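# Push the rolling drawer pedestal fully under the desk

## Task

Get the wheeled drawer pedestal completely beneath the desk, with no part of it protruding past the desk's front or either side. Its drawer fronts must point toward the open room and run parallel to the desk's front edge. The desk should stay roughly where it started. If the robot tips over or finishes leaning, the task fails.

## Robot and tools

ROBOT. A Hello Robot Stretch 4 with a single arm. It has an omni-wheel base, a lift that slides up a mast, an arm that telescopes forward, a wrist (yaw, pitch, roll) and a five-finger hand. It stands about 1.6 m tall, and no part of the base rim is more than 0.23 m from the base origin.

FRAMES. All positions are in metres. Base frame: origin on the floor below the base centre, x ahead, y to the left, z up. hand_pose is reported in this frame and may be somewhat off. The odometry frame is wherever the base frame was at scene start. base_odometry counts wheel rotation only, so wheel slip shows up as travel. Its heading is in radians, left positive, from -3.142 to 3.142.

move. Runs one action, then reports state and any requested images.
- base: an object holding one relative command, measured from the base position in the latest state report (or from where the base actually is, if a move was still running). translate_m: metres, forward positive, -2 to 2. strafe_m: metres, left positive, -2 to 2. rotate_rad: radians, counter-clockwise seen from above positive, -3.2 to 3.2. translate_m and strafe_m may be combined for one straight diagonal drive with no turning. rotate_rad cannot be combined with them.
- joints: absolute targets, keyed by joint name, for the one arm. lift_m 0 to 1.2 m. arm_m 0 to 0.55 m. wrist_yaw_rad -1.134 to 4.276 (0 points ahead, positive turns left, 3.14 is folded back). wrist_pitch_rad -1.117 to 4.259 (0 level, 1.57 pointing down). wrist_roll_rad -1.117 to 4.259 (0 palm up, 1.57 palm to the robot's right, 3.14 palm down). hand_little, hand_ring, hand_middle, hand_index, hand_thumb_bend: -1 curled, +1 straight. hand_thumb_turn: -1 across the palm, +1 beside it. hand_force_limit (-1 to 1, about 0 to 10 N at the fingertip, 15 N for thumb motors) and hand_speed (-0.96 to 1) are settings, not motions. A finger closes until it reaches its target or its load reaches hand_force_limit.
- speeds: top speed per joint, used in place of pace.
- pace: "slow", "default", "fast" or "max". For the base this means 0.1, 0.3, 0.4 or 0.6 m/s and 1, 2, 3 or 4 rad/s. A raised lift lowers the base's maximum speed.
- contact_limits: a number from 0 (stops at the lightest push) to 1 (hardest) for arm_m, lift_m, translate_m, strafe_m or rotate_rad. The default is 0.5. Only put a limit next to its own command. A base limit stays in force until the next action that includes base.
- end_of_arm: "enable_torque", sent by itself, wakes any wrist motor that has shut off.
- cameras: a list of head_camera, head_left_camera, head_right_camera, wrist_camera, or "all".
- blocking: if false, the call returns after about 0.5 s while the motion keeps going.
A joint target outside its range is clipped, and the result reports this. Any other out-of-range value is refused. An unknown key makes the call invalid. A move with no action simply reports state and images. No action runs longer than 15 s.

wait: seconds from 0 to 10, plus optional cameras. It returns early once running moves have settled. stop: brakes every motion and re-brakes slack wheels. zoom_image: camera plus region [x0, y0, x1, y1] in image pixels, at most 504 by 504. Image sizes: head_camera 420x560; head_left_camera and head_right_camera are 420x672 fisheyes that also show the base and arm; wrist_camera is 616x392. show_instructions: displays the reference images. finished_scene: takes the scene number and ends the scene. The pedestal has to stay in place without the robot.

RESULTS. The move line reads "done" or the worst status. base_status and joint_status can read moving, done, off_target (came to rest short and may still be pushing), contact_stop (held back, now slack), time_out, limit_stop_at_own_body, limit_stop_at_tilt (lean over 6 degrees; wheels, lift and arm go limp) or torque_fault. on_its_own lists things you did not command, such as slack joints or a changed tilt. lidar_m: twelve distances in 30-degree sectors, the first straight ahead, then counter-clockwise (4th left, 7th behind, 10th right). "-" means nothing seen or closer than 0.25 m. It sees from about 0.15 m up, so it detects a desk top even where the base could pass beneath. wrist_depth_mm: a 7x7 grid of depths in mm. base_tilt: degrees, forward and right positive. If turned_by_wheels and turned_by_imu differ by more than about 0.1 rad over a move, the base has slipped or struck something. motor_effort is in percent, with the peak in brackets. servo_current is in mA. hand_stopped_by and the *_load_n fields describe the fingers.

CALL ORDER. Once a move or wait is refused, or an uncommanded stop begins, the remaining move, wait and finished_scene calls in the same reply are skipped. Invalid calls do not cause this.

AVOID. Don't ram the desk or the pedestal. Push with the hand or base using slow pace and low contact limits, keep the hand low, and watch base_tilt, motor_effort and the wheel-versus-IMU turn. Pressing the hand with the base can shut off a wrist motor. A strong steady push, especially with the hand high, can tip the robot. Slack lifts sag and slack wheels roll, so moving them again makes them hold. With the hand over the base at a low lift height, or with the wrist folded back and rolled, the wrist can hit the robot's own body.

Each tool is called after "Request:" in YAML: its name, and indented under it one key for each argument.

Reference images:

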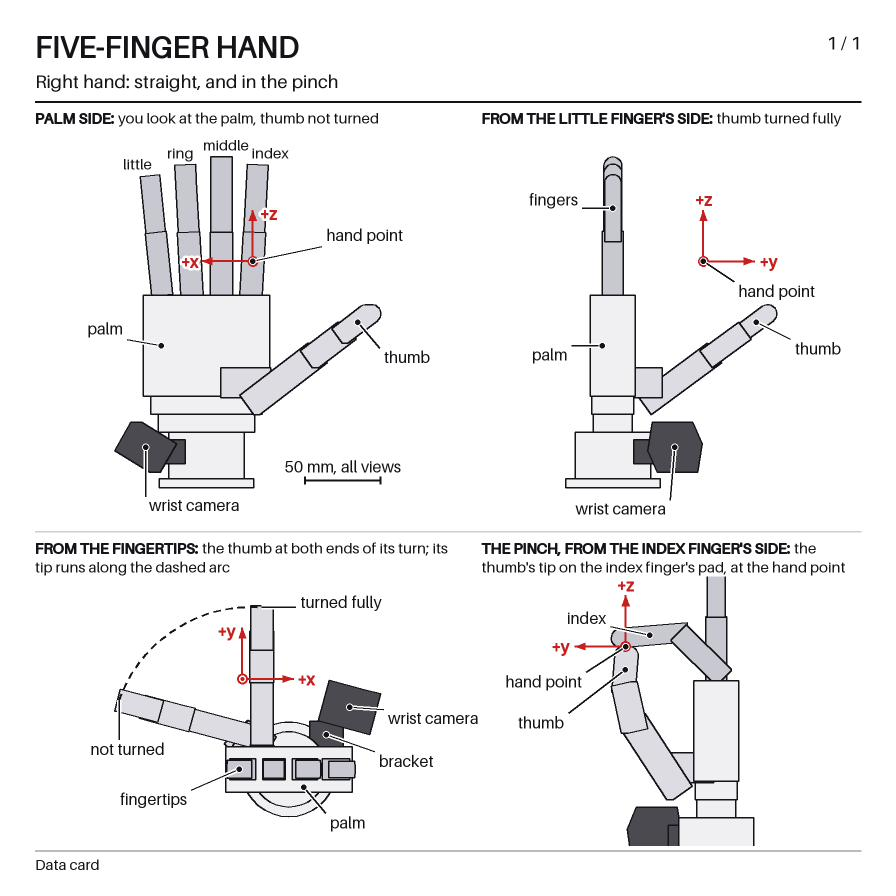

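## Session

Request:
move:

Scene clock: 0.00 s.
base_odometry: x=+0.000 y=+0.000 heading=+0.000
turned_by_wheels: +0.000
turned_by_imu: +0.000
base_tilt: forward=+0.0 right=+0.5
lidar_m: 1.53 1.51 1.00 0.73 0.73 0.82 1.22 1.98 2.06 1.22 1.61 1.92
base_status: not commanded
joint_positions: lift_m=+0.286 arm_m=+0.001 wrist_yaw_rad=+3.097 wrist_pitch_rad=+0.005 wrist_roll_rad=+0.000 hand_little=+1.000 hand_ring=+1.000 hand_middle=+1.000 hand_index=+1.000 hand_thumb_turn=+1.000 hand_thumb_bend=+1.000 hand_force_limit=+0.000 hand_speed=-0.800
joint_status: not commanded
measured_speeds: all 0
hand_stopped_by: target,target,target,target,target,target
little_load_n: 0.0
ring_load_n: 0.0
middle_load_n: 0.0
index_load_n: 0.0
thumb_bend_load_n: -0.5
thumb_turn_load_n: 0.0
motor_effort: lift_m=+20 arm_m=+4 wheel_0=+0 wheel_1=+1 wheel_2=-1
servo_current: wrist_yaw_rad=59 wrist_pitch_rad=33 wrist_roll_rad=46
hand_pose: x=-0.0449 y=+0.1279 z=+0.5232 quat_wxyz=(-0.488, -0.490, +0.512, +0.510) (m; base frame)
wrist_depth_mm: - 137 - - - 809 691 / - 137 - - 1160 842 668 / - 136 191 - 1138 842 683 / 116 137 255 - 1138 842 707 / - - - - 1138 842 - / 1756 1808 1708 1499 1078 917 - / 1182 1205 122 112 - - -
pictures: head_camera, head_left_camera, head_right_camera, wrist_camera

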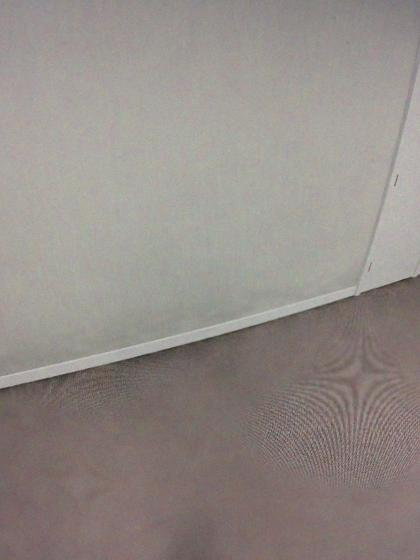

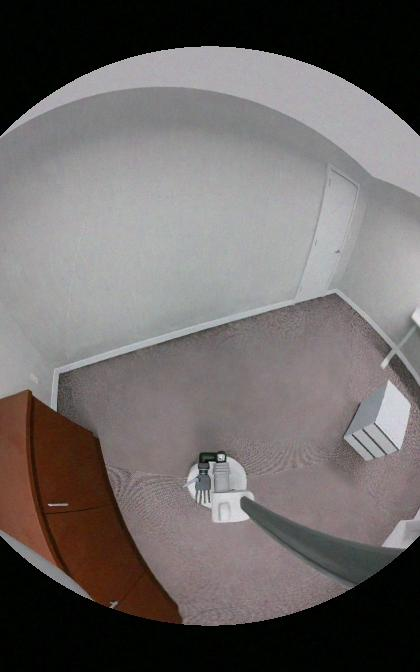

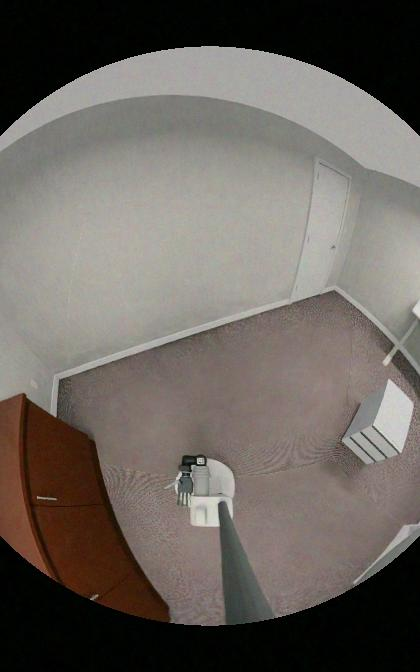

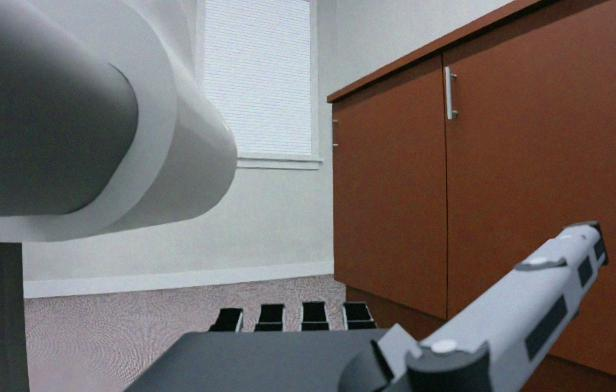

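Request:
move:
  base: {"rotate_rad": -1.3}
  joints: {"lift_m": 0.2}
  cameras: ["head_camera", "head_left_camera"]

Scene clock: 2.13 s.
move: done
base_odometry: x=+0.000 y=+0.000 heading=-1.300
turned_by_wheels: -1.300
turned_by_imu: -1.263
base_tilt: forward=+0.0 right=+0.5
lidar_m: 1.21 2.45 1.65 1.51 1.54 0.81 0.73 0.76 0.97 2.19 2.01 1.28
base_status: done
joint_positions: lift_m=+0.200 arm_m=+0.001 wrist_yaw_rad=+3.097 wrist_pitch_rad=+0.005 wrist_roll_rad=+0.000 hand_little=+1.000 hand_ring=+1.000 hand_middle=+1.000 hand_index=+1.000 hand_thumb_turn=+1.000 hand_thumb_bend=+1.000 hand_force_limit=+0.000 hand_speed=-0.800
joint_status: all done
measured_speeds: all 0
hand_stopped_by: target,target,target,target,target,target
little_load_n: 0.0
ring_load_n: 0.0
middle_load_n: 0.0
index_load_n: 0.0
thumb_bend_load_n: 0.0
thumb_turn_load_n: 0.0
motor_effort: lift_m=+17(20) arm_m=+3(4) wheel_0=+2(10) wheel_1=+3(12) wheel_2=+1(8)
servo_current: wrist_yaw_rad=46(72) wrist_pitch_rad=33(46) wrist_roll_rad=39(52)
hand_pose: x=-0.0449 y=+0.1279 z=+0.4376 quat_wxyz=(-0.488, -0.490, +0.512, +0.510) (m; base frame)
wrist_depth_mm: - 137 904 946 960 - - / - 137 904 946 991 - 1708 / - 135 195 917 991 - 1756 / 116 137 274 917 960 - 1756 / 820 854 878 931 976 - - / 866 878 917 917 991 - - / 866 904 122 112 - - -
pictures: head_camera, head_left_camera

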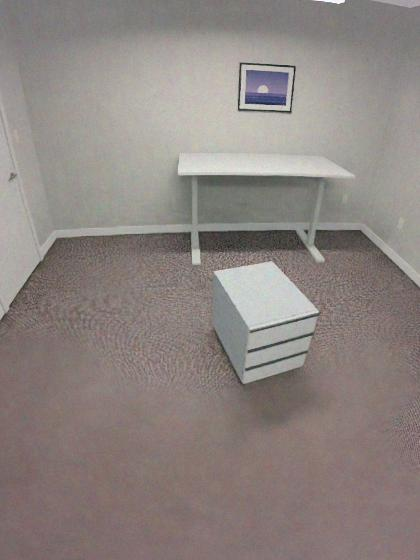

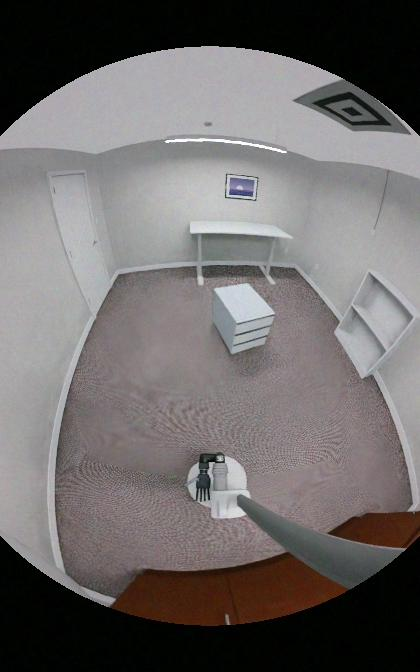

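Request:
move:
  base: {"rotate_rad": 0.053}

Request:
move:
  base: {"translate_m": 0.88, "strafe_m": -0.377}
  cameras: ["head_camera", "head_left_camera"]

Scene clock: 4.57 s.
move: done
base_odometry: x=+0.000 y=+0.000 heading=-1.247
turned_by_wheels: +0.053
turned_by_imu: +0.050
base_tilt: forward=-0.1 right=+0.5
lidar_m: 1.20 2.27 1.61 1.52 1.58 0.78 0.76 0.77 1.01 2.19 2.00 1.22
base_status: done
joint_positions: lift_m=+0.200 arm_m=+0.001 wrist_yaw_rad=+3.097 wrist_pitch_rad=+0.005 wrist_roll_rad=+0.000 hand_little=+1.000 hand_ring=+1.000 hand_middle=+1.000 hand_index=+1.000 hand_thumb_turn=+1.000 hand_thumb_bend=+1.000 hand_force_limit=+0.000 hand_speed=-0.800
joint_status: not commanded
measured_speeds: all 0
hand_stopped_by: target,target,target,target,target,target
little_load_n: 0.0
ring_load_n: 0.0
middle_load_n: 0.0
index_load_n: 0.0
thumb_bend_load_n: 0.0
thumb_turn_load_n: 0.0
motor_effort: lift_m=+17(17) arm_m=+3(4) wheel_0=-1(8) wheel_1=-1(8) wheel_2=+0(5)
servo_current: wrist_yaw_rad=46(52) wrist_pitch_rad=33(39) wrist_roll_rad=39(46)
hand_pose: x=-0.0449 y=+0.1279 z=+0.4376 quat_wxyz=(-0.488, -0.490, +0.512, +0.510) (m; base frame)
wrist_depth_mm: - 137 917 917 960 960 - / - 137 891 931 931 976 - / - 135 193 917 931 960 1708 / 112 136 270 931 946 946 1661 / 854 866 891 931 931 960 - / 891 904 917 917 976 - - / 891 904 122 112 - - -
pictures: none

Scene clock: 9.13 s.
move: done
base_odometry: x=-0.077 y=-0.954 heading=-1.246
turned_by_wheels: +0.000
turned_by_imu: +0.000
base_tilt: forward=-0.2 right=+0.5
lidar_m: 0.33 0.31 1.97 1.92 1.99 1.70 1.61 1.63 1.90 1.49 1.55 0.42
base_status: done
joint_positions: lift_m=+0.200 arm_m=+0.001 wrist_yaw_rad=+3.097 wrist_pitch_rad=+0.005 wrist_roll_rad=+0.000 hand_little=+1.000 hand_ring=+1.000 hand_middle=+1.000 hand_index=+1.000 hand_thumb_turn=+1.000 hand_thumb_bend=+1.000 hand_force_limit=+0.000 hand_speed=-0.800
joint_status: not commanded
measured_speeds: all 0
hand_stopped_by: target,target,target,target,target,target
little_load_n: 0.0
ring_load_n: 0.5
middle_load_n: 0.0
index_load_n: 0.0
thumb_bend_load_n: 0.0
thumb_turn_load_n: 0.0
motor_effort: lift_m=+18(18) arm_m=+4(4) wheel_0=+4(15) wheel_1=+1(8) wheel_2=-2(14)
servo_current: wrist_yaw_rad=59(78) wrist_pitch_rad=26(46) wrist_roll_rad=46(59)
hand_pose: x=-0.0449 y=+0.1279 z=+0.4375 quat_wxyz=(-0.488, -0.490, +0.512, +0.510) (m; base frame)
wrist_depth_mm: - 137 - - - - - / - 137 1756 - - - - / - 136 194 1808 1808 - - / 116 137 257 1756 1756 - - / - 1756 1756 1863 1921 - - / 1430 1464 1537 1756 1661 1661 - / 991 991 122 112 - - -
pictures: head_camera, head_left_camera

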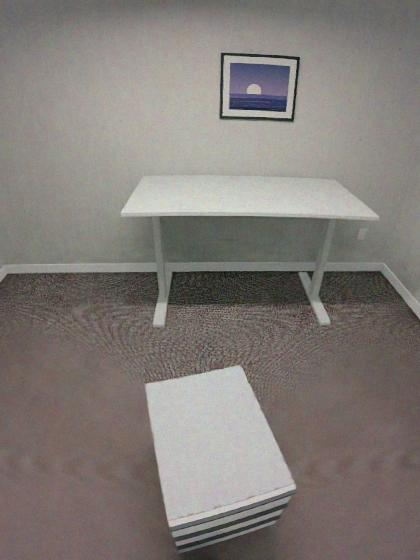

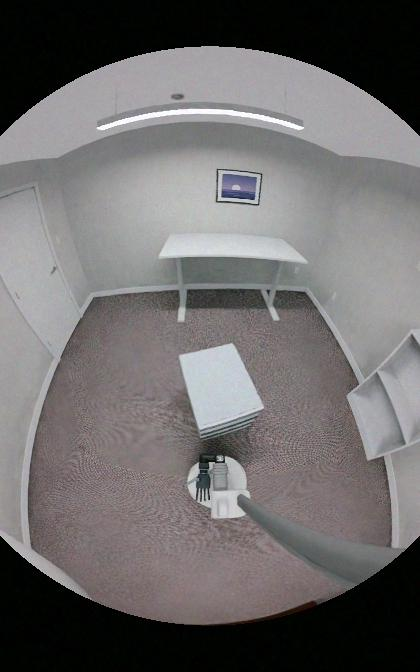

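Request:
move:
  base: {"translate_m": 0.4, "strafe_m": 0.01}
  pace: "slow"
  contact_limits: {"translate_m": 0.8}
  cameras: ["head_camera"]

Scene clock: 15.57 s.
move: done
base_odometry: x=+0.060 y=-1.329 heading=-1.245
turned_by_wheels: +0.001
turned_by_imu: +0.011
base_tilt: forward=+0.0 right=+0.6
lidar_m: 0.28 0.25 2.01 1.91 1.98 2.10 2.00 2.05 1.58 1.47 0.37 0.25
base_status: done
joint_positions: lift_m=+0.200 arm_m=+0.000 wrist_yaw_rad=+3.100 wrist_pitch_rad=+0.005 wrist_roll_rad=+0.000 hand_little=+1.000 hand_ring=+1.000 hand_middle=+1.000 hand_index=+1.000 hand_thumb_turn=+1.000 hand_thumb_bend=+1.000 hand_force_limit=+0.000 hand_speed=-0.800
joint_status: not commanded
measured_speeds: all 0
hand_stopped_by: target,target,target,target,target,target
little_load_n: 0.0
ring_load_n: 0.0
middle_load_n: 0.0
index_load_n: 0.0
thumb_bend_load_n: 0.0
thumb_turn_load_n: 0.0
motor_effort: lift_m=+18(18) arm_m=+4(5) wheel_0=+20(26) wheel_1=+13(24) wheel_2=-20(28)
servo_current: wrist_yaw_rad=52(72) wrist_pitch_rad=33(46) wrist_roll_rad=46(52)
contact_limits: translate_m 0.8
hand_pose: x=-0.0452 y=+0.1274 z=+0.4375 quat_wxyz=(-0.488, -0.491, +0.512, +0.509) (m; base frame)
wrist_depth_mm: - 137 - - - - - / - 137 - - - - - / - 135 191 - - - - / 112 136 252 - - - - / - - - - - - - / 1430 1464 1499 1661 1618 1618 - / 976 1008 122 112 - - -
pictures: head_camera

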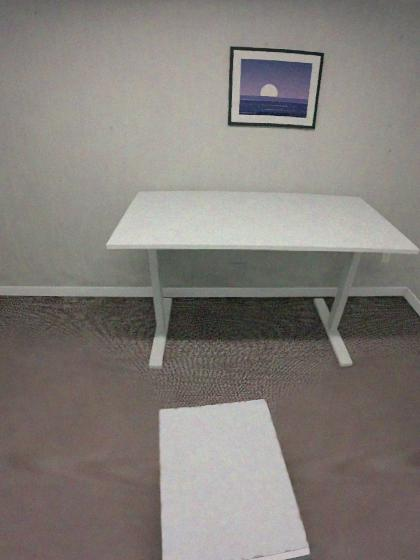

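Request:
move:
  base: {"translate_m": 0.35, "strafe_m": -0.02}
  pace: "slow"
  contact_limits: {"translate_m": 0.8}
  cameras: ["head_camera"]

Scene clock: 21.63 s.
move: done
base_odometry: x=+0.153 y=-1.666 heading=-1.245
turned_by_wheels: +0.000
turned_by_imu: +0.012
base_tilt: forward=-0.1 right=+0.5
lidar_m: 0.25 0.26 2.01 1.96 2.03 2.47 2.33 2.39 1.55 1.45 0.26 0.25
base_status: done
joint_positions: lift_m=+0.200 arm_m=+0.000 wrist_yaw_rad=+3.100 wrist_pitch_rad=+0.005 wrist_roll_rad=+0.000 hand_little=+1.000 hand_ring=+1.000 hand_middle=+1.000 hand_index=+1.000 hand_thumb_turn=+1.000 hand_thumb_bend=+1.000 hand_force_limit=+0.000 hand_speed=-0.800
joint_status: not commanded
measured_speeds: all 0
hand_stopped_by: target,target,target,target,target,target
little_load_n: 0.0
ring_load_n: 0.0
middle_load_n: 0.0
index_load_n: 0.0
thumb_bend_load_n: 0.0
thumb_turn_load_n: 0.0
motor_effort: lift_m=+17(18) arm_m=+5(5) wheel_0=+20(30) wheel_1=+9(18) wheel_2=-23(28)
servo_current: wrist_yaw_rad=39(65) wrist_pitch_rad=33(39) wrist_roll_rad=39(59)
contact_limits: translate_m 0.8
hand_pose: x=-0.0452 y=+0.1274 z=+0.4375 quat_wxyz=(-0.488, -0.491, +0.512, +0.509) (m; base frame)
wrist_depth_mm: - 137 - - - - - / - 137 - - - - - / - 135 190 - - - - / 112 136 253 - - - - / - - - - - - - / 1430 1464 1499 1661 1618 1618 - / 976 1008 122 112 - - -
pictures: head_camera

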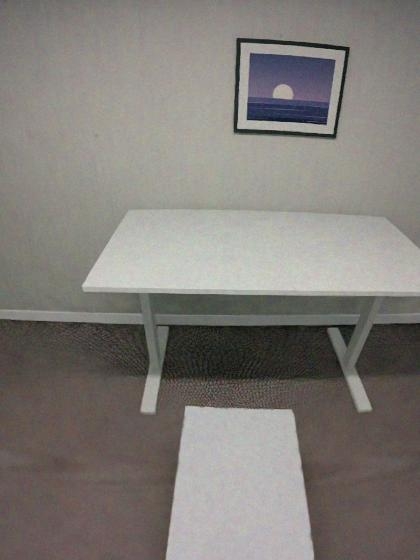

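Request:
move:
  base: {"rotate_rad": -0.02}

Request:
move:
  base: {"translate_m": 0.2, "strafe_m": -0.03}
  pace: "slow"
  contact_limits: {"translate_m": 0.8}
  cameras: ["head_camera"]

Scene clock: 23.27 s.
move: done
base_odometry: x=+0.153 y=-1.665 heading=-1.264
turned_by_wheels: -0.019
turned_by_imu: -0.019
base_tilt: forward=+0.0 right=+0.5
lidar_m: 0.25 0.25 2.01 1.94 2.02 2.49 2.32 2.40 1.55 1.47 0.29 0.25
base_status: done
joint_positions: lift_m=+0.200 arm_m=+0.000 wrist_yaw_rad=+3.100 wrist_pitch_rad=+0.005 wrist_roll_rad=+0.000 hand_little=+1.000 hand_ring=+1.000 hand_middle=+1.000 hand_index=+1.000 hand_thumb_turn=+1.000 hand_thumb_bend=+1.000 hand_force_limit=+0.000 hand_speed=-0.800
joint_status: not commanded
measured_speeds: all 0
hand_stopped_by: target,target,target,target,target,target
little_load_n: 0.0
ring_load_n: 0.0
middle_load_n: 0.0
index_load_n: 0.0
thumb_bend_load_n: 0.0
thumb_turn_load_n: 0.0
motor_effort: lift_m=+17(18) arm_m=+4(5) wheel_0=+12(20) wheel_1=+2(12) wheel_2=-5(19)
servo_current: wrist_yaw_rad=46(59) wrist_pitch_rad=33(39) wrist_roll_rad=46(52)
hand_pose: x=-0.0452 y=+0.1274 z=+0.4375 quat_wxyz=(-0.488, -0.491, +0.512, +0.509) (m; base frame)
wrist_depth_mm: - 137 - - - - - / - 136 - - - - - / - 134 187 - - - - / 114 136 250 - - - - / - - - - - - - / 1397 1430 1464 1708 1661 1576 - / 976 1008 122 112 - - -
pictures: none

Scene clock: 26.57 s.
move: done
base_odometry: x=+0.185 y=-1.864 heading=-1.264
turned_by_wheels: +0.001
turned_by_imu: +0.004
base_tilt: forward=-0.1 right=+0.6
lidar_m: 0.27 0.25 2.04 1.95 2.05 2.70 2.53 2.60 1.47 1.47 0.27 0.25
base_status: done
joint_positions: lift_m=+0.200 arm_m=+0.000 wrist_yaw_rad=+3.100 wrist_pitch_rad=+0.005 wrist_roll_rad=+0.000 hand_little=+1.000 hand_ring=+1.000 hand_middle=+1.000 hand_index=+1.000 hand_thumb_turn=+1.000 hand_thumb_bend=+1.000 hand_force_limit=+0.000 hand_speed=-0.800
joint_status: not commanded
measured_speeds: all 0
hand_stopped_by: target,target,target,target,target,target
little_load_n: -0.5
ring_load_n: 0.0
middle_load_n: 0.0
index_load_n: 0.0
thumb_bend_load_n: 0.0
thumb_turn_load_n: 0.0
motor_effort: lift_m=+18(18) arm_m=+4(5) wheel_0=+21(32) wheel_1=+7(15) wheel_2=-22(29)
servo_current: wrist_yaw_rad=46(65) wrist_pitch_rad=33(46) wrist_roll_rad=33(52)
contact_limits: translate_m 0.8
hand_pose: x=-0.0452 y=+0.1274 z=+0.4375 quat_wxyz=(-0.488, -0.491, +0.512, +0.509) (m; base frame)
wrist_depth_mm: - 138 - - - - - / - 137 - - - - - / - 134 190 - - - - / 112 136 255 - - - - / - - - - - - - / 1464 1499 1537 1661 1661 1618 - / 1008 1008 122 112 - - -
pictures: head_camera

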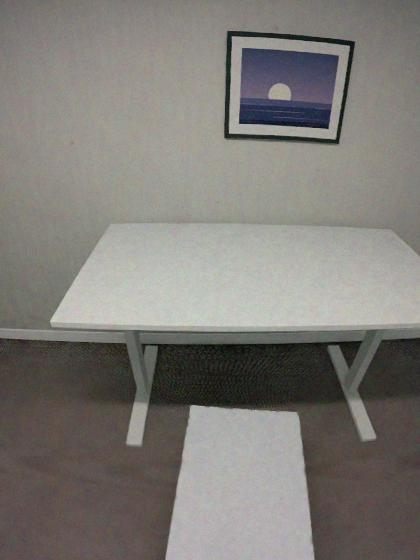

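Request:
move:
  base: {"translate_m": -0.03, "strafe_m": -0.12}

Request:
move:
  base: {"translate_m": 0.36}
  pace: "slow"
  contact_limits: {"translate_m": 0.8}
  cameras: ["head_camera"]

Scene clock: 28.13 s.
move: contact_stop
base_odometry: x=+0.182 y=-1.864 heading=-1.258
turned_by_wheels: +0.005
turned_by_imu: +0.004
base_tilt: forward=+0.0 right=+0.6
lidar_m: 0.26 0.25 2.04 1.96 2.05 2.70 2.52 2.58 1.49 1.47 0.25 0.25
base_status: translate_m contact_stop (by the wheels' count: -0.001 of -0.030); strafe_m contact_stop (by the wheels' count: -0.003 of -0.120)
joint_positions: lift_m=+0.200 arm_m=+0.000 wrist_yaw_rad=+3.100 wrist_pitch_rad=+0.005 wrist_roll_rad=+0.000 hand_little=+1.000 hand_ring=+1.000 hand_middle=+1.000 hand_index=+1.000 hand_thumb_turn=+1.000 hand_thumb_bend=+1.000 hand_force_limit=+0.000 hand_speed=-0.800
joint_status: not commanded
measured_speeds: all 0
hand_stopped_by: target,target,target,target,target,target
little_load_n: 0.0
ring_load_n: 0.0
middle_load_n: 0.0
index_load_n: 0.0
thumb_bend_load_n: 0.0
thumb_turn_load_n: 0.0
on_its_own: the wheels are slack since a contact_stop
motor_effort: lift_m=+18(18) arm_m=+4(5) wheel_0=+0(30) wheel_1=+0(7) wheel_2=+0(21)
servo_current: wrist_yaw_rad=39(65) wrist_pitch_rad=26(39) wrist_roll_rad=39(52)
hand_pose: x=-0.0452 y=+0.1274 z=+0.4375 quat_wxyz=(-0.488, -0.491, +0.512, +0.509) (m; base frame)
wrist_depth_mm: - 137 - - - - - / - 136 - - - - - / - 133 185 - - - - / - 136 247 - - - - / - - - - - - - / 1464 1464 1499 1661 1618 1618 - / 991 1025 122 112 - - -
pictures: none

not run: a stop that you did not command came earlier in this reply.

Request:
move:
  base: {"translate_m": -0.04}

Request:
move:
  base: {"strafe_m": -0.12}

Request:
move:
  base: {"translate_m": 0.36}
  pace: "slow"
  contact_limits: {"translate_m": 0.8}
  cameras: ["head_camera"]

Scene clock: 29.60 s.
move: done
base_odometry: x=+0.169 y=-1.826 heading=-1.259
turned_by_wheels: +0.000
turned_by_imu: -0.001
base_tilt: forward=+0.0 right=+0.6
lidar_m: 0.25 0.25 2.06 1.95 2.06 2.64 2.44 2.55 1.50 1.47 0.33 0.25
base_status: done
joint_positions: lift_m=+0.200 arm_m=+0.000 wrist_yaw_rad=+3.100 wrist_pitch_rad=+0.005 wrist_roll_rad=+0.000 hand_little=+1.000 hand_ring=+1.000 hand_middle=+1.000 hand_index=+1.000 hand_thumb_turn=+1.000 hand_thumb_bend=+1.000 hand_force_limit=+0.000 hand_speed=-0.800
joint_status: not commanded
measured_speeds: all 0
hand_stopped_by: target,target,target,target,target,target
little_load_n: 0.0
ring_load_n: 0.0
middle_load_n: 0.0
index_load_n: 0.0
thumb_bend_load_n: 0.0
thumb_turn_load_n: 0.0
motor_effort: lift_m=+18(18) arm_m=+4(5) wheel_0=-1(9) wheel_1=-2(7) wheel_2=+1(12)
servo_current: wrist_yaw_rad=65(65) wrist_pitch_rad=39(39) wrist_roll_rad=33(52)
hand_pose: x=-0.0452 y=+0.1274 z=+0.4375 quat_wxyz=(-0.488, -0.491, +0.512, +0.509) (m; base frame)
wrist_depth_mm: - 137 - - - - - / - 136 - - - - - / - 135 188 - - - - / 114 137 252 - - - - / - - - - - - - / 1464 1499 1499 1661 1661 1618 - / 991 991 122 112 - - -
pictures: none

Scene clock: 31.17 s.
move: done
base_odometry: x=+0.055 y=-1.863 heading=-1.259
turned_by_wheels: +0.000
turned_by_imu: +0.000
base_tilt: forward=+0.0 right=+0.5
lidar_m: 0.25 0.25 2.17 2.09 2.19 2.64 2.47 2.41 1.41 1.34 1.18 0.25
base_status: done
joint_positions: lift_m=+0.200 arm_m=+0.000 wrist_yaw_rad=+3.100 wrist_pitch_rad=+0.005 wrist_roll_rad=+0.000 hand_little=+1.000 hand_ring=+1.000 hand_middle=+1.000 hand_index=+1.000 hand_thumb_turn=+1.000 hand_thumb_bend=+1.000 hand_force_limit=+0.000 hand_speed=-0.800
joint_status: not commanded
measured_speeds: all 0
hand_stopped_by: target,target,target,target,target,target
little_load_n: 0.0
ring_load_n: 0.0
middle_load_n: 0.0
index_load_n: 0.0
thumb_bend_load_n: 0.0
thumb_turn_load_n: 0.0
motor_effort: lift_m=+18(18) arm_m=+4(5) wheel_0=+4(15) wheel_1=-3(17) wheel_2=+0(1)
servo_current: wrist_yaw_rad=39(59) wrist_pitch_rad=26(39) wrist_roll_rad=33(52)
hand_pose: x=-0.0452 y=+0.1274 z=+0.4375 quat_wxyz=(-0.488, -0.491, +0.512, +0.509) (m; base frame)
wrist_depth_mm: - 137 - - - - - / - 136 211 - - - - / - 135 171 - - - - / - 136 228 - - - - / 220 - - - - - - / 1281 1499 1576 1661 1618 1661 - / - 1025 122 112 - - -
pictures: none

Scene clock: 32.73 s.
move: contact_stop
base_odometry: x=+0.070 y=-1.908 heading=-1.277
turned_by_wheels: -0.018
turned_by_imu: -0.018
base_tilt: forward=-0.1 right=+0.5
lidar_m: 0.26 0.25 2.16 2.09 2.15 2.69 2.51 2.41 1.37 1.36 1.14 0.25
base_status: translate_m contact_stop (by the wheels' count: +0.047 of +0.360)
joint_positions: lift_m=+0.200 arm_m=+0.001 wrist_yaw_rad=+3.099 wrist_pitch_rad=+0.005 wrist_roll_rad=+0.000 hand_little=+1.000 hand_ring=+1.000 hand_middle=+1.000 hand_index=+1.000 hand_thumb_turn=+1.000 hand_thumb_bend=+1.000 hand_force_limit=+0.000 hand_speed=-0.800
joint_status: not commanded
measured_speeds: all 0
hand_stopped_by: target,target,target,target,target,target
little_load_n: 0.0
ring_load_n: 0.0
middle_load_n: 0.0
index_load_n: 0.0
thumb_bend_load_n: 0.0
thumb_turn_load_n: 0.0
on_its_own: the wheels are slack since a contact_stop
motor_effort: lift_m=+18(18) arm_m=+4(5) wheel_0=+0(13) wheel_1=+0(17) wheel_2=+0(34)
servo_current: wrist_yaw_rad=46(59) wrist_pitch_rad=26(39) wrist_roll_rad=33(52)
contact_limits: translate_m 0.8
hand_pose: x=-0.0451 y=+0.1276 z=+0.4375 quat_wxyz=(-0.488, -0.490, +0.512, +0.509) (m; base frame)
wrist_depth_mm: - 138 - - - - - / - 137 - - - - - / - 137 194 - - - - / 116 137 260 - - - - / - - - - - - - / 1430 1499 1499 1661 1618 1618 - / 991 1025 122 112 - - -
pictures: head_camera

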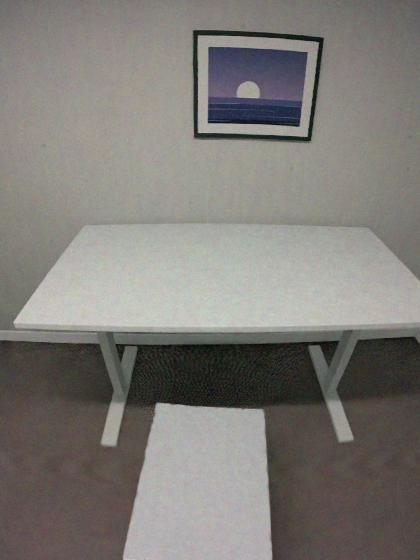

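Request:
move:
  base: {"translate_m": 0.3}
  pace: "slow"
  contact_limits: {"translate_m": 1.0}
  cameras: ["head_camera"]

Scene clock: 37.33 s.
move: done
base_odometry: x=+0.156 y=-2.194 heading=-1.278
turned_by_wheels: -0.001
turned_by_imu: -0.007
base_tilt: forward=-0.1 right=+0.6
lidar_m: 0.27 0.25 0.72 2.07 2.17 2.91 2.84 2.45 1.46 1.61 0.75 0.25
base_status: done
joint_positions: lift_m=+0.200 arm_m=+0.001 wrist_yaw_rad=+3.099 wrist_pitch_rad=+0.005 wrist_roll_rad=+0.000 hand_little=+1.000 hand_ring=+1.000 hand_middle=+1.000 hand_index=+1.000 hand_thumb_turn=+1.000 hand_thumb_bend=+1.000 hand_force_limit=+0.000 hand_speed=-0.800
joint_status: not commanded
measured_speeds: all 0
hand_stopped_by: target,target,target,target,target,target
little_load_n: 0.0
ring_load_n: 0.0
middle_load_n: 0.0
index_load_n: 0.0
thumb_bend_load_n: 0.0
thumb_turn_load_n: 0.0
motor_effort: lift_m=+18(18) arm_m=+4(4) wheel_0=+8(16) wheel_1=+12(20) wheel_2=-27(36)
servo_current: wrist_yaw_rad=59(65) wrist_pitch_rad=39(46) wrist_roll_rad=39(52)
contact_limits: translate_m 1
hand_pose: x=-0.0451 y=+0.1276 z=+0.4375 quat_wxyz=(-0.488, -0.490, +0.512, +0.509) (m; base frame)
wrist_depth_mm: - 137 - - - - - / - 137 - - - - - / - 135 190 - - - - / 112 136 255 - - - - / - - - - - - - / 1464 1464 1464 1661 1618 1661 - / 976 1008 122 112 - - -
pictures: head_camera

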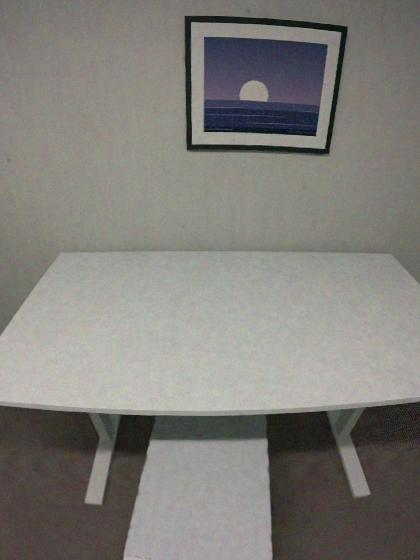

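Request:
move:
  base: {"translate_m": -0.03}

Request:
move:
  base: {"strafe_m": -0.06}

Request:
move:
  base: {"translate_m": 0.2}
  pace: "slow"
  contact_limits: {"translate_m": 1.0}
  cameras: ["head_camera", "head_left_camera", "head_right_camera"]

Scene clock: 40.00 s.
move: done
base_odometry: x=+0.148 y=-2.165 heading=-1.278
turned_by_wheels: +0.000
turned_by_imu: -0.001
base_tilt: forward=-0.1 right=+0.6
lidar_m: 0.25 0.25 0.73 2.07 2.17 2.91 2.78 2.42 1.42 1.59 0.74 0.25
base_status: done
joint_positions: lift_m=+0.200 arm_m=+0.001 wrist_yaw_rad=+3.099 wrist_pitch_rad=+0.005 wrist_roll_rad=+0.000 hand_little=+1.000 hand_ring=+1.000 hand_middle=+1.000 hand_index=+1.000 hand_thumb_turn=+1.000 hand_thumb_bend=+1.000 hand_force_limit=+0.000 hand_speed=-0.800
joint_status: not commanded
measured_speeds: all 0
hand_stopped_by: target,target,target,target,target,target
little_load_n: 0.0
ring_load_n: 0.0
middle_load_n: 0.0
index_load_n: 0.0
thumb_bend_load_n: 0.0
thumb_turn_load_n: 0.0
motor_effort: lift_m=+18(18) arm_m=+4(4) wheel_0=-3(11) wheel_1=-2(10) wheel_2=+3(24)
servo_current: wrist_yaw_rad=46(59) wrist_pitch_rad=33(39) wrist_roll_rad=39(52)
hand_pose: x=-0.0451 y=+0.1276 z=+0.4375 quat_wxyz=(-0.488, -0.490, +0.512, +0.509) (m; base frame)
wrist_depth_mm: - 137 - - - - - / - 136 - - - - - / - 132 180 - - - - / - 136 256 - - - - / - - - - - - - / 1464 1464 1499 1708 1618 1708 - / 1008 1025 122 112 - - -
pictures: none

Scene clock: 41.20 s.
move: done
base_odometry: x=+0.090 y=-2.183 heading=-1.278
turned_by_wheels: +0.000
turned_by_imu: +0.000
base_tilt: forward=-0.1 right=+0.5
lidar_m: 0.27 0.25 0.34 2.15 2.23 2.95 2.79 1.86 1.40 1.54 0.76 0.25
base_status: done
joint_positions: lift_m=+0.200 arm_m=+0.001 wrist_yaw_rad=+3.099 wrist_pitch_rad=+0.005 wrist_roll_rad=+0.000 hand_little=+1.000 hand_ring=+1.000 hand_middle=+1.000 hand_index=+1.000 hand_thumb_turn=+1.000 hand_thumb_bend=+1.000 hand_force_limit=+0.000 hand_speed=-0.800
joint_status: not commanded
measured_speeds: all 0
hand_stopped_by: target,target,target,target,target,target
little_load_n: 0.0
ring_load_n: 0.0
middle_load_n: 0.0
index_load_n: 0.0
thumb_bend_load_n: -0.5
thumb_turn_load_n: 0.0
motor_effort: lift_m=+18(18) arm_m=+4(4) wheel_0=+5(13) wheel_1=-4(14) wheel_2=+0(2)
servo_current: wrist_yaw_rad=52(72) wrist_pitch_rad=39(39) wrist_roll_rad=39(46)
hand_pose: x=-0.0451 y=+0.1276 z=+0.4375 quat_wxyz=(-0.488, -0.490, +0.512, +0.509) (m; base frame)
wrist_depth_mm: - 137 - - - - - / - 137 - - - - - / - 131 179 - - - - / - 136 242 - - - - / - - - - - - - / 1464 1499 1499 1708 1661 1661 - / 976 991 122 112 - - -
pictures: none

Scene clock: 44.47 s.
move: done
base_odometry: x=+0.147 y=-2.373 heading=-1.278
turned_by_wheels: +0.000
turned_by_imu: -0.004
base_tilt: forward=-0.1 right=+0.5
lidar_m: 0.27 0.25 0.30 2.15 2.22 2.96 3.01 1.84 1.46 1.53 0.46 0.25
base_status: done
joint_positions: lift_m=+0.200 arm_m=+0.001 wrist_yaw_rad=+3.099 wrist_pitch_rad=+0.005 wrist_roll_rad=+0.000 hand_little=+1.000 hand_ring=+1.000 hand_middle=+1.000 hand_index=+1.000 hand_thumb_turn=+1.000 hand_thumb_bend=+1.000 hand_force_limit=+0.000 hand_speed=-0.800
joint_status: not commanded
measured_speeds: all 0
hand_stopped_by: target,target,target,target,target,target
little_load_n: 0.0
ring_load_n: 0.0
middle_load_n: 0.0
index_load_n: 0.0
thumb_bend_load_n: 0.0
thumb_turn_load_n: 0.0
motor_effort: lift_m=+18(18) arm_m=+4(4) wheel_0=+10(15) wheel_1=+14(21) wheel_2=-25(37)
servo_current: wrist_yaw_rad=39(65) wrist_pitch_rad=33(39) wrist_roll_rad=33(52)
contact_limits: translate_m 1
hand_pose: x=-0.0451 y=+0.1276 z=+0.4375 quat_wxyz=(-0.488, -0.490, +0.512, +0.509) (m; base frame)
wrist_depth_mm: - 137 - - - - - / - 137 - - - - - / - 135 190 - - - - / 112 137 255 - - - - / - - - - - - - / 1499 1430 1499 1708 1618 1618 - / 991 991 122 112 - - -
pictures: head_camera, head_left_camera, head_right_camera

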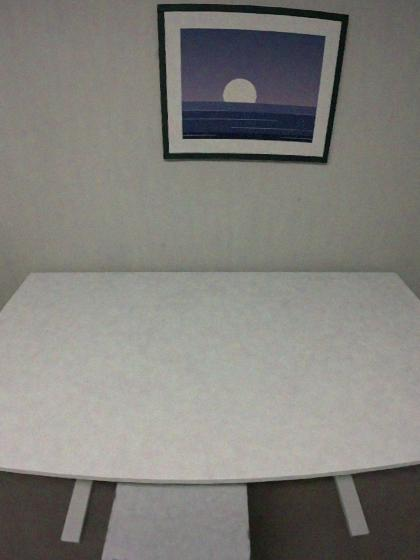

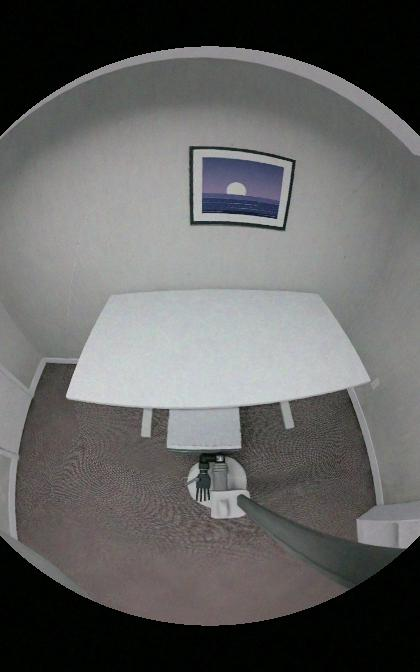

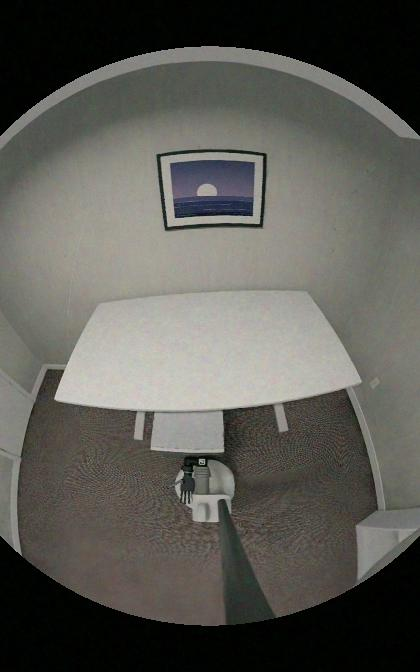

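Request:
move:
  base: {"translate_m": 0.19}
  pace: "slow"
  contact_limits: {"translate_m": 1.0}

Request:
move:
  base: {"translate_m": -0.5}
  cameras: ["head_camera", "head_right_camera"]

Request:
zoom_image:
  camera: "head_camera"
  region: [0, 330, 420, 560]

Scene clock: 49.03 s.
move: done
base_odometry: x=+0.202 y=-2.554 heading=-1.278
turned_by_wheels: +0.000
turned_by_imu: -0.003
base_tilt: forward=-0.1 right=+0.5
lidar_m: 0.25 0.25 0.25 0.52 2.25 2.99 3.18 1.87 1.57 0.72 0.25 0.25
base_status: done
joint_positions: lift_m=+0.200 arm_m=+0.001 wrist_yaw_rad=+3.099 wrist_pitch_rad=+0.005 wrist_roll_rad=+0.000 hand_little=+1.000 hand_ring=+1.000 hand_middle=+1.000 hand_index=+1.000 hand_thumb_turn=+1.000 hand_thumb_bend=+1.000 hand_force_limit=+0.000 hand_speed=-0.800
joint_status: not commanded
measured_speeds: all 0
hand_stopped_by: target,target,target,target,target,target
little_load_n: 0.0
ring_load_n: 0.0
middle_load_n: 0.0
index_load_n: 0.0
thumb_bend_load_n: 0.0
thumb_turn_load_n: 0.0
motor_effort: lift_m=+18(18) arm_m=+4(4) wheel_0=+11(19) wheel_1=+14(20) wheel_2=-24(33)
servo_current: wrist_yaw_rad=39(72) wrist_pitch_rad=26(46) wrist_roll_rad=39(52)
contact_limits: translate_m 1
hand_pose: x=-0.0451 y=+0.1276 z=+0.4375 quat_wxyz=(-0.488, -0.490, +0.512, +0.509) (m; base frame)
wrist_depth_mm: - 137 - - - - - / - 137 - - - - - / - 135 190 - - - - / 112 136 255 - - - - / - - - - - - - / 1430 1464 1499 1661 1661 1708 - / 976 1025 122 112 - - -
pictures: none

Scene clock: 52.20 s.
move: done
base_odometry: x=+0.058 y=-2.076 heading=-1.278
turned_by_wheels: +0.000
turned_by_imu: -0.001
base_tilt: forward=-0.1 right=+0.6
lidar_m: 0.61 0.65 0.88 2.17 2.24 2.85 2.66 2.35 1.33 1.52 0.96 0.66
base_status: done
joint_positions: lift_m=+0.200 arm_m=+0.001 wrist_yaw_rad=+3.099 wrist_pitch_rad=+0.005 wrist_roll_rad=+0.000 hand_little=+1.000 hand_ring=+1.000 hand_middle=+1.000 hand_index=+1.000 hand_thumb_turn=+1.000 hand_thumb_bend=+1.000 hand_force_limit=+0.000 hand_speed=-0.800
joint_status: not commanded
measured_speeds: all 0
hand_stopped_by: target,target,target,target,target,target
little_load_n: 0.0
ring_load_n: 0.0
middle_load_n: 0.0
index_load_n: 0.0
thumb_bend_load_n: 0.0
thumb_turn_load_n: 0.0
motor_effort: lift_m=+18(18) arm_m=+4(4) wheel_0=-3(11) wheel_1=-2(13) wheel_2=+3(23)
servo_current: wrist_yaw_rad=39(65) wrist_pitch_rad=39(39) wrist_roll_rad=46(52)
hand_pose: x=-0.0451 y=+0.1276 z=+0.4375 quat_wxyz=(-0.488, -0.490, +0.512, +0.509) (m; base frame)
wrist_depth_mm: - 137 - - - - - / - 136 - - - - - / - 135 175 - - - - / - 135 229 - - - - / 222 - - - - - - / 1464 1464 1537 1708 1661 1618 - / - 991 122 112 - - -
pictures: head_camera, head_right_camera

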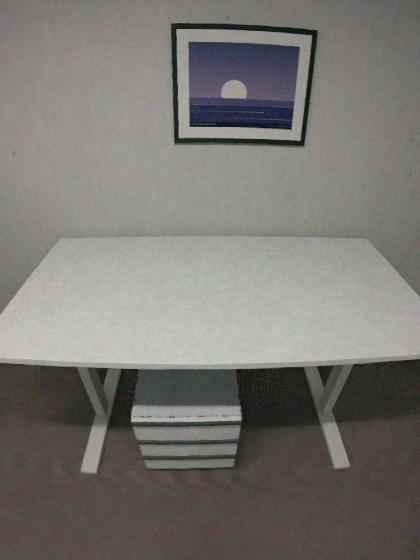

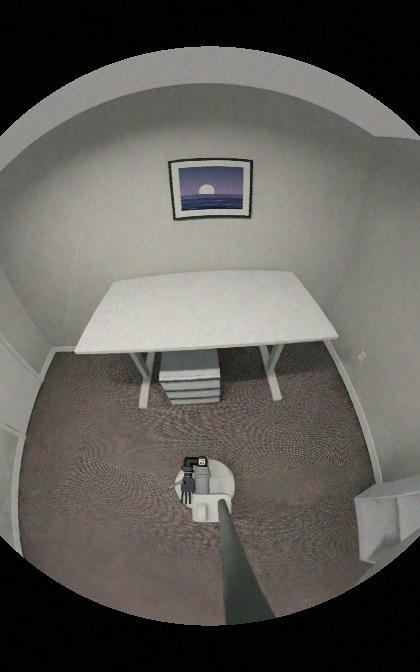

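Scaled by 1.200 from the camera's 420x560 image, which has a finer 1200x1600 frame.

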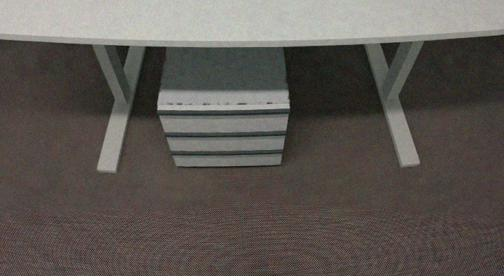

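Request:
move:
  base: {"translate_m": 0.38, "strafe_m": 0.09}
  cameras: ["head_camera", "head_right_camera", "head_left_camera"]

Request:
zoom_image:
  camera: "head_camera"
  region: [0, 330, 420, 560]

Request:
zoom_image:
  camera: "head_left_camera"
  region: [100, 380, 340, 540]

Scene clock: 57.50 s.
move: done
base_odometry: x=+0.253 y=-2.413 heading=-1.278
turned_by_wheels: +0.000
turned_by_imu: -0.002
base_tilt: forward=+0.0 right=+0.5
lidar_m: 0.25 0.27 0.36 2.07 2.17 2.90 3.06 2.01 1.61 1.58 0.40 0.26
base_status: done
joint_positions: lift_m=+0.200 arm_m=+0.001 wrist_yaw_rad=+3.099 wrist_pitch_rad=+0.005 wrist_roll_rad=+0.000 hand_little=+1.000 hand_ring=+1.000 hand_middle=+1.000 hand_index=+1.000 hand_thumb_turn=+1.000 hand_thumb_bend=+1.000 hand_force_limit=+0.000 hand_speed=-0.800
joint_status: not commanded
measured_speeds: all 0
hand_stopped_by: target,target,target,target,target,target
little_load_n: 0.0
ring_load_n: 0.0
middle_load_n: 0.0
index_load_n: 0.0
thumb_bend_load_n: 0.0
thumb_turn_load_n: 0.0
motor_effort: lift_m=+18(18) arm_m=+4(4) wheel_0=+1(6) wheel_1=+4(15) wheel_2=-2(13)
servo_current: wrist_yaw_rad=39(59) wrist_pitch_rad=33(46) wrist_roll_rad=46(52)
hand_pose: x=-0.0451 y=+0.1276 z=+0.4375 quat_wxyz=(-0.488, -0.490, +0.512, +0.509) (m; base frame)
wrist_depth_mm: - 137 - - - - - / - 137 - - - - - / - 135 190 - - - - / 112 136 256 - - - - / - - - - - - - / 1464 1499 1499 1661 1618 1618 - / 976 1008 122 112 - - -
pictures: head_camera, head_left_camera, head_right_camera

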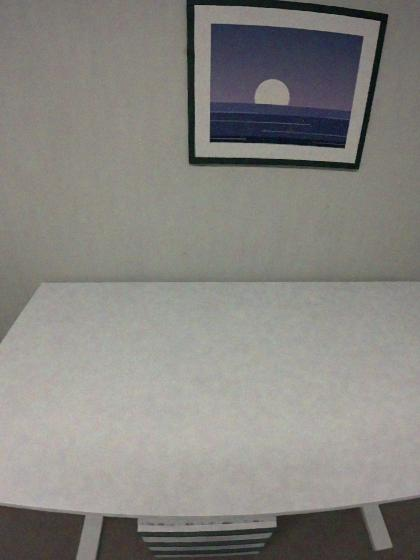

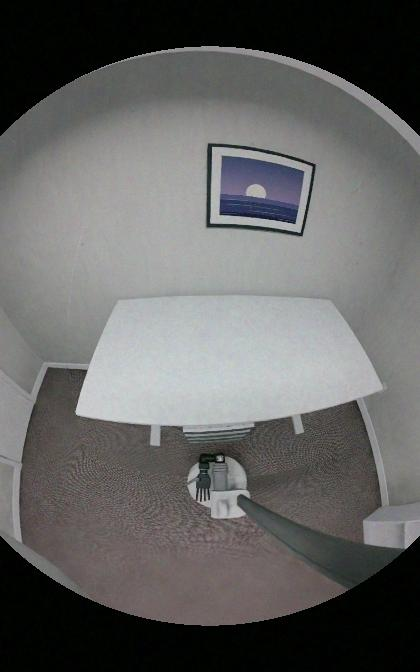

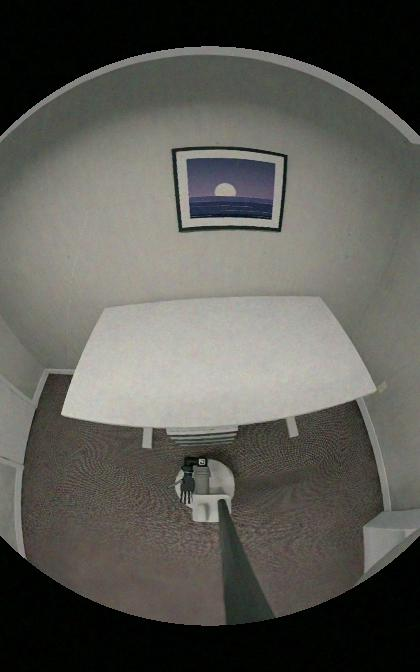

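Scaled by 1.200 from the camera's 420x560 image, which has a finer 1200x1600 frame.

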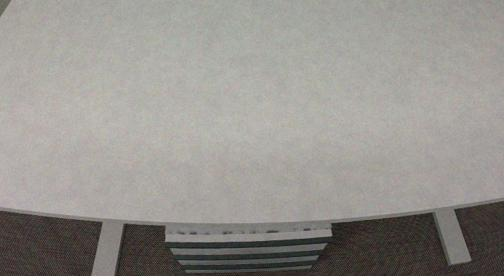

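Scaled by 2.100 from the camera's 420x672 image, which has a finer 600x960 frame.

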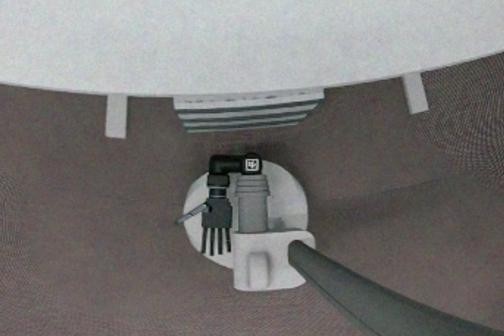

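Request:
finished_scene:
  scene: 2

The scene is finished: the task was done.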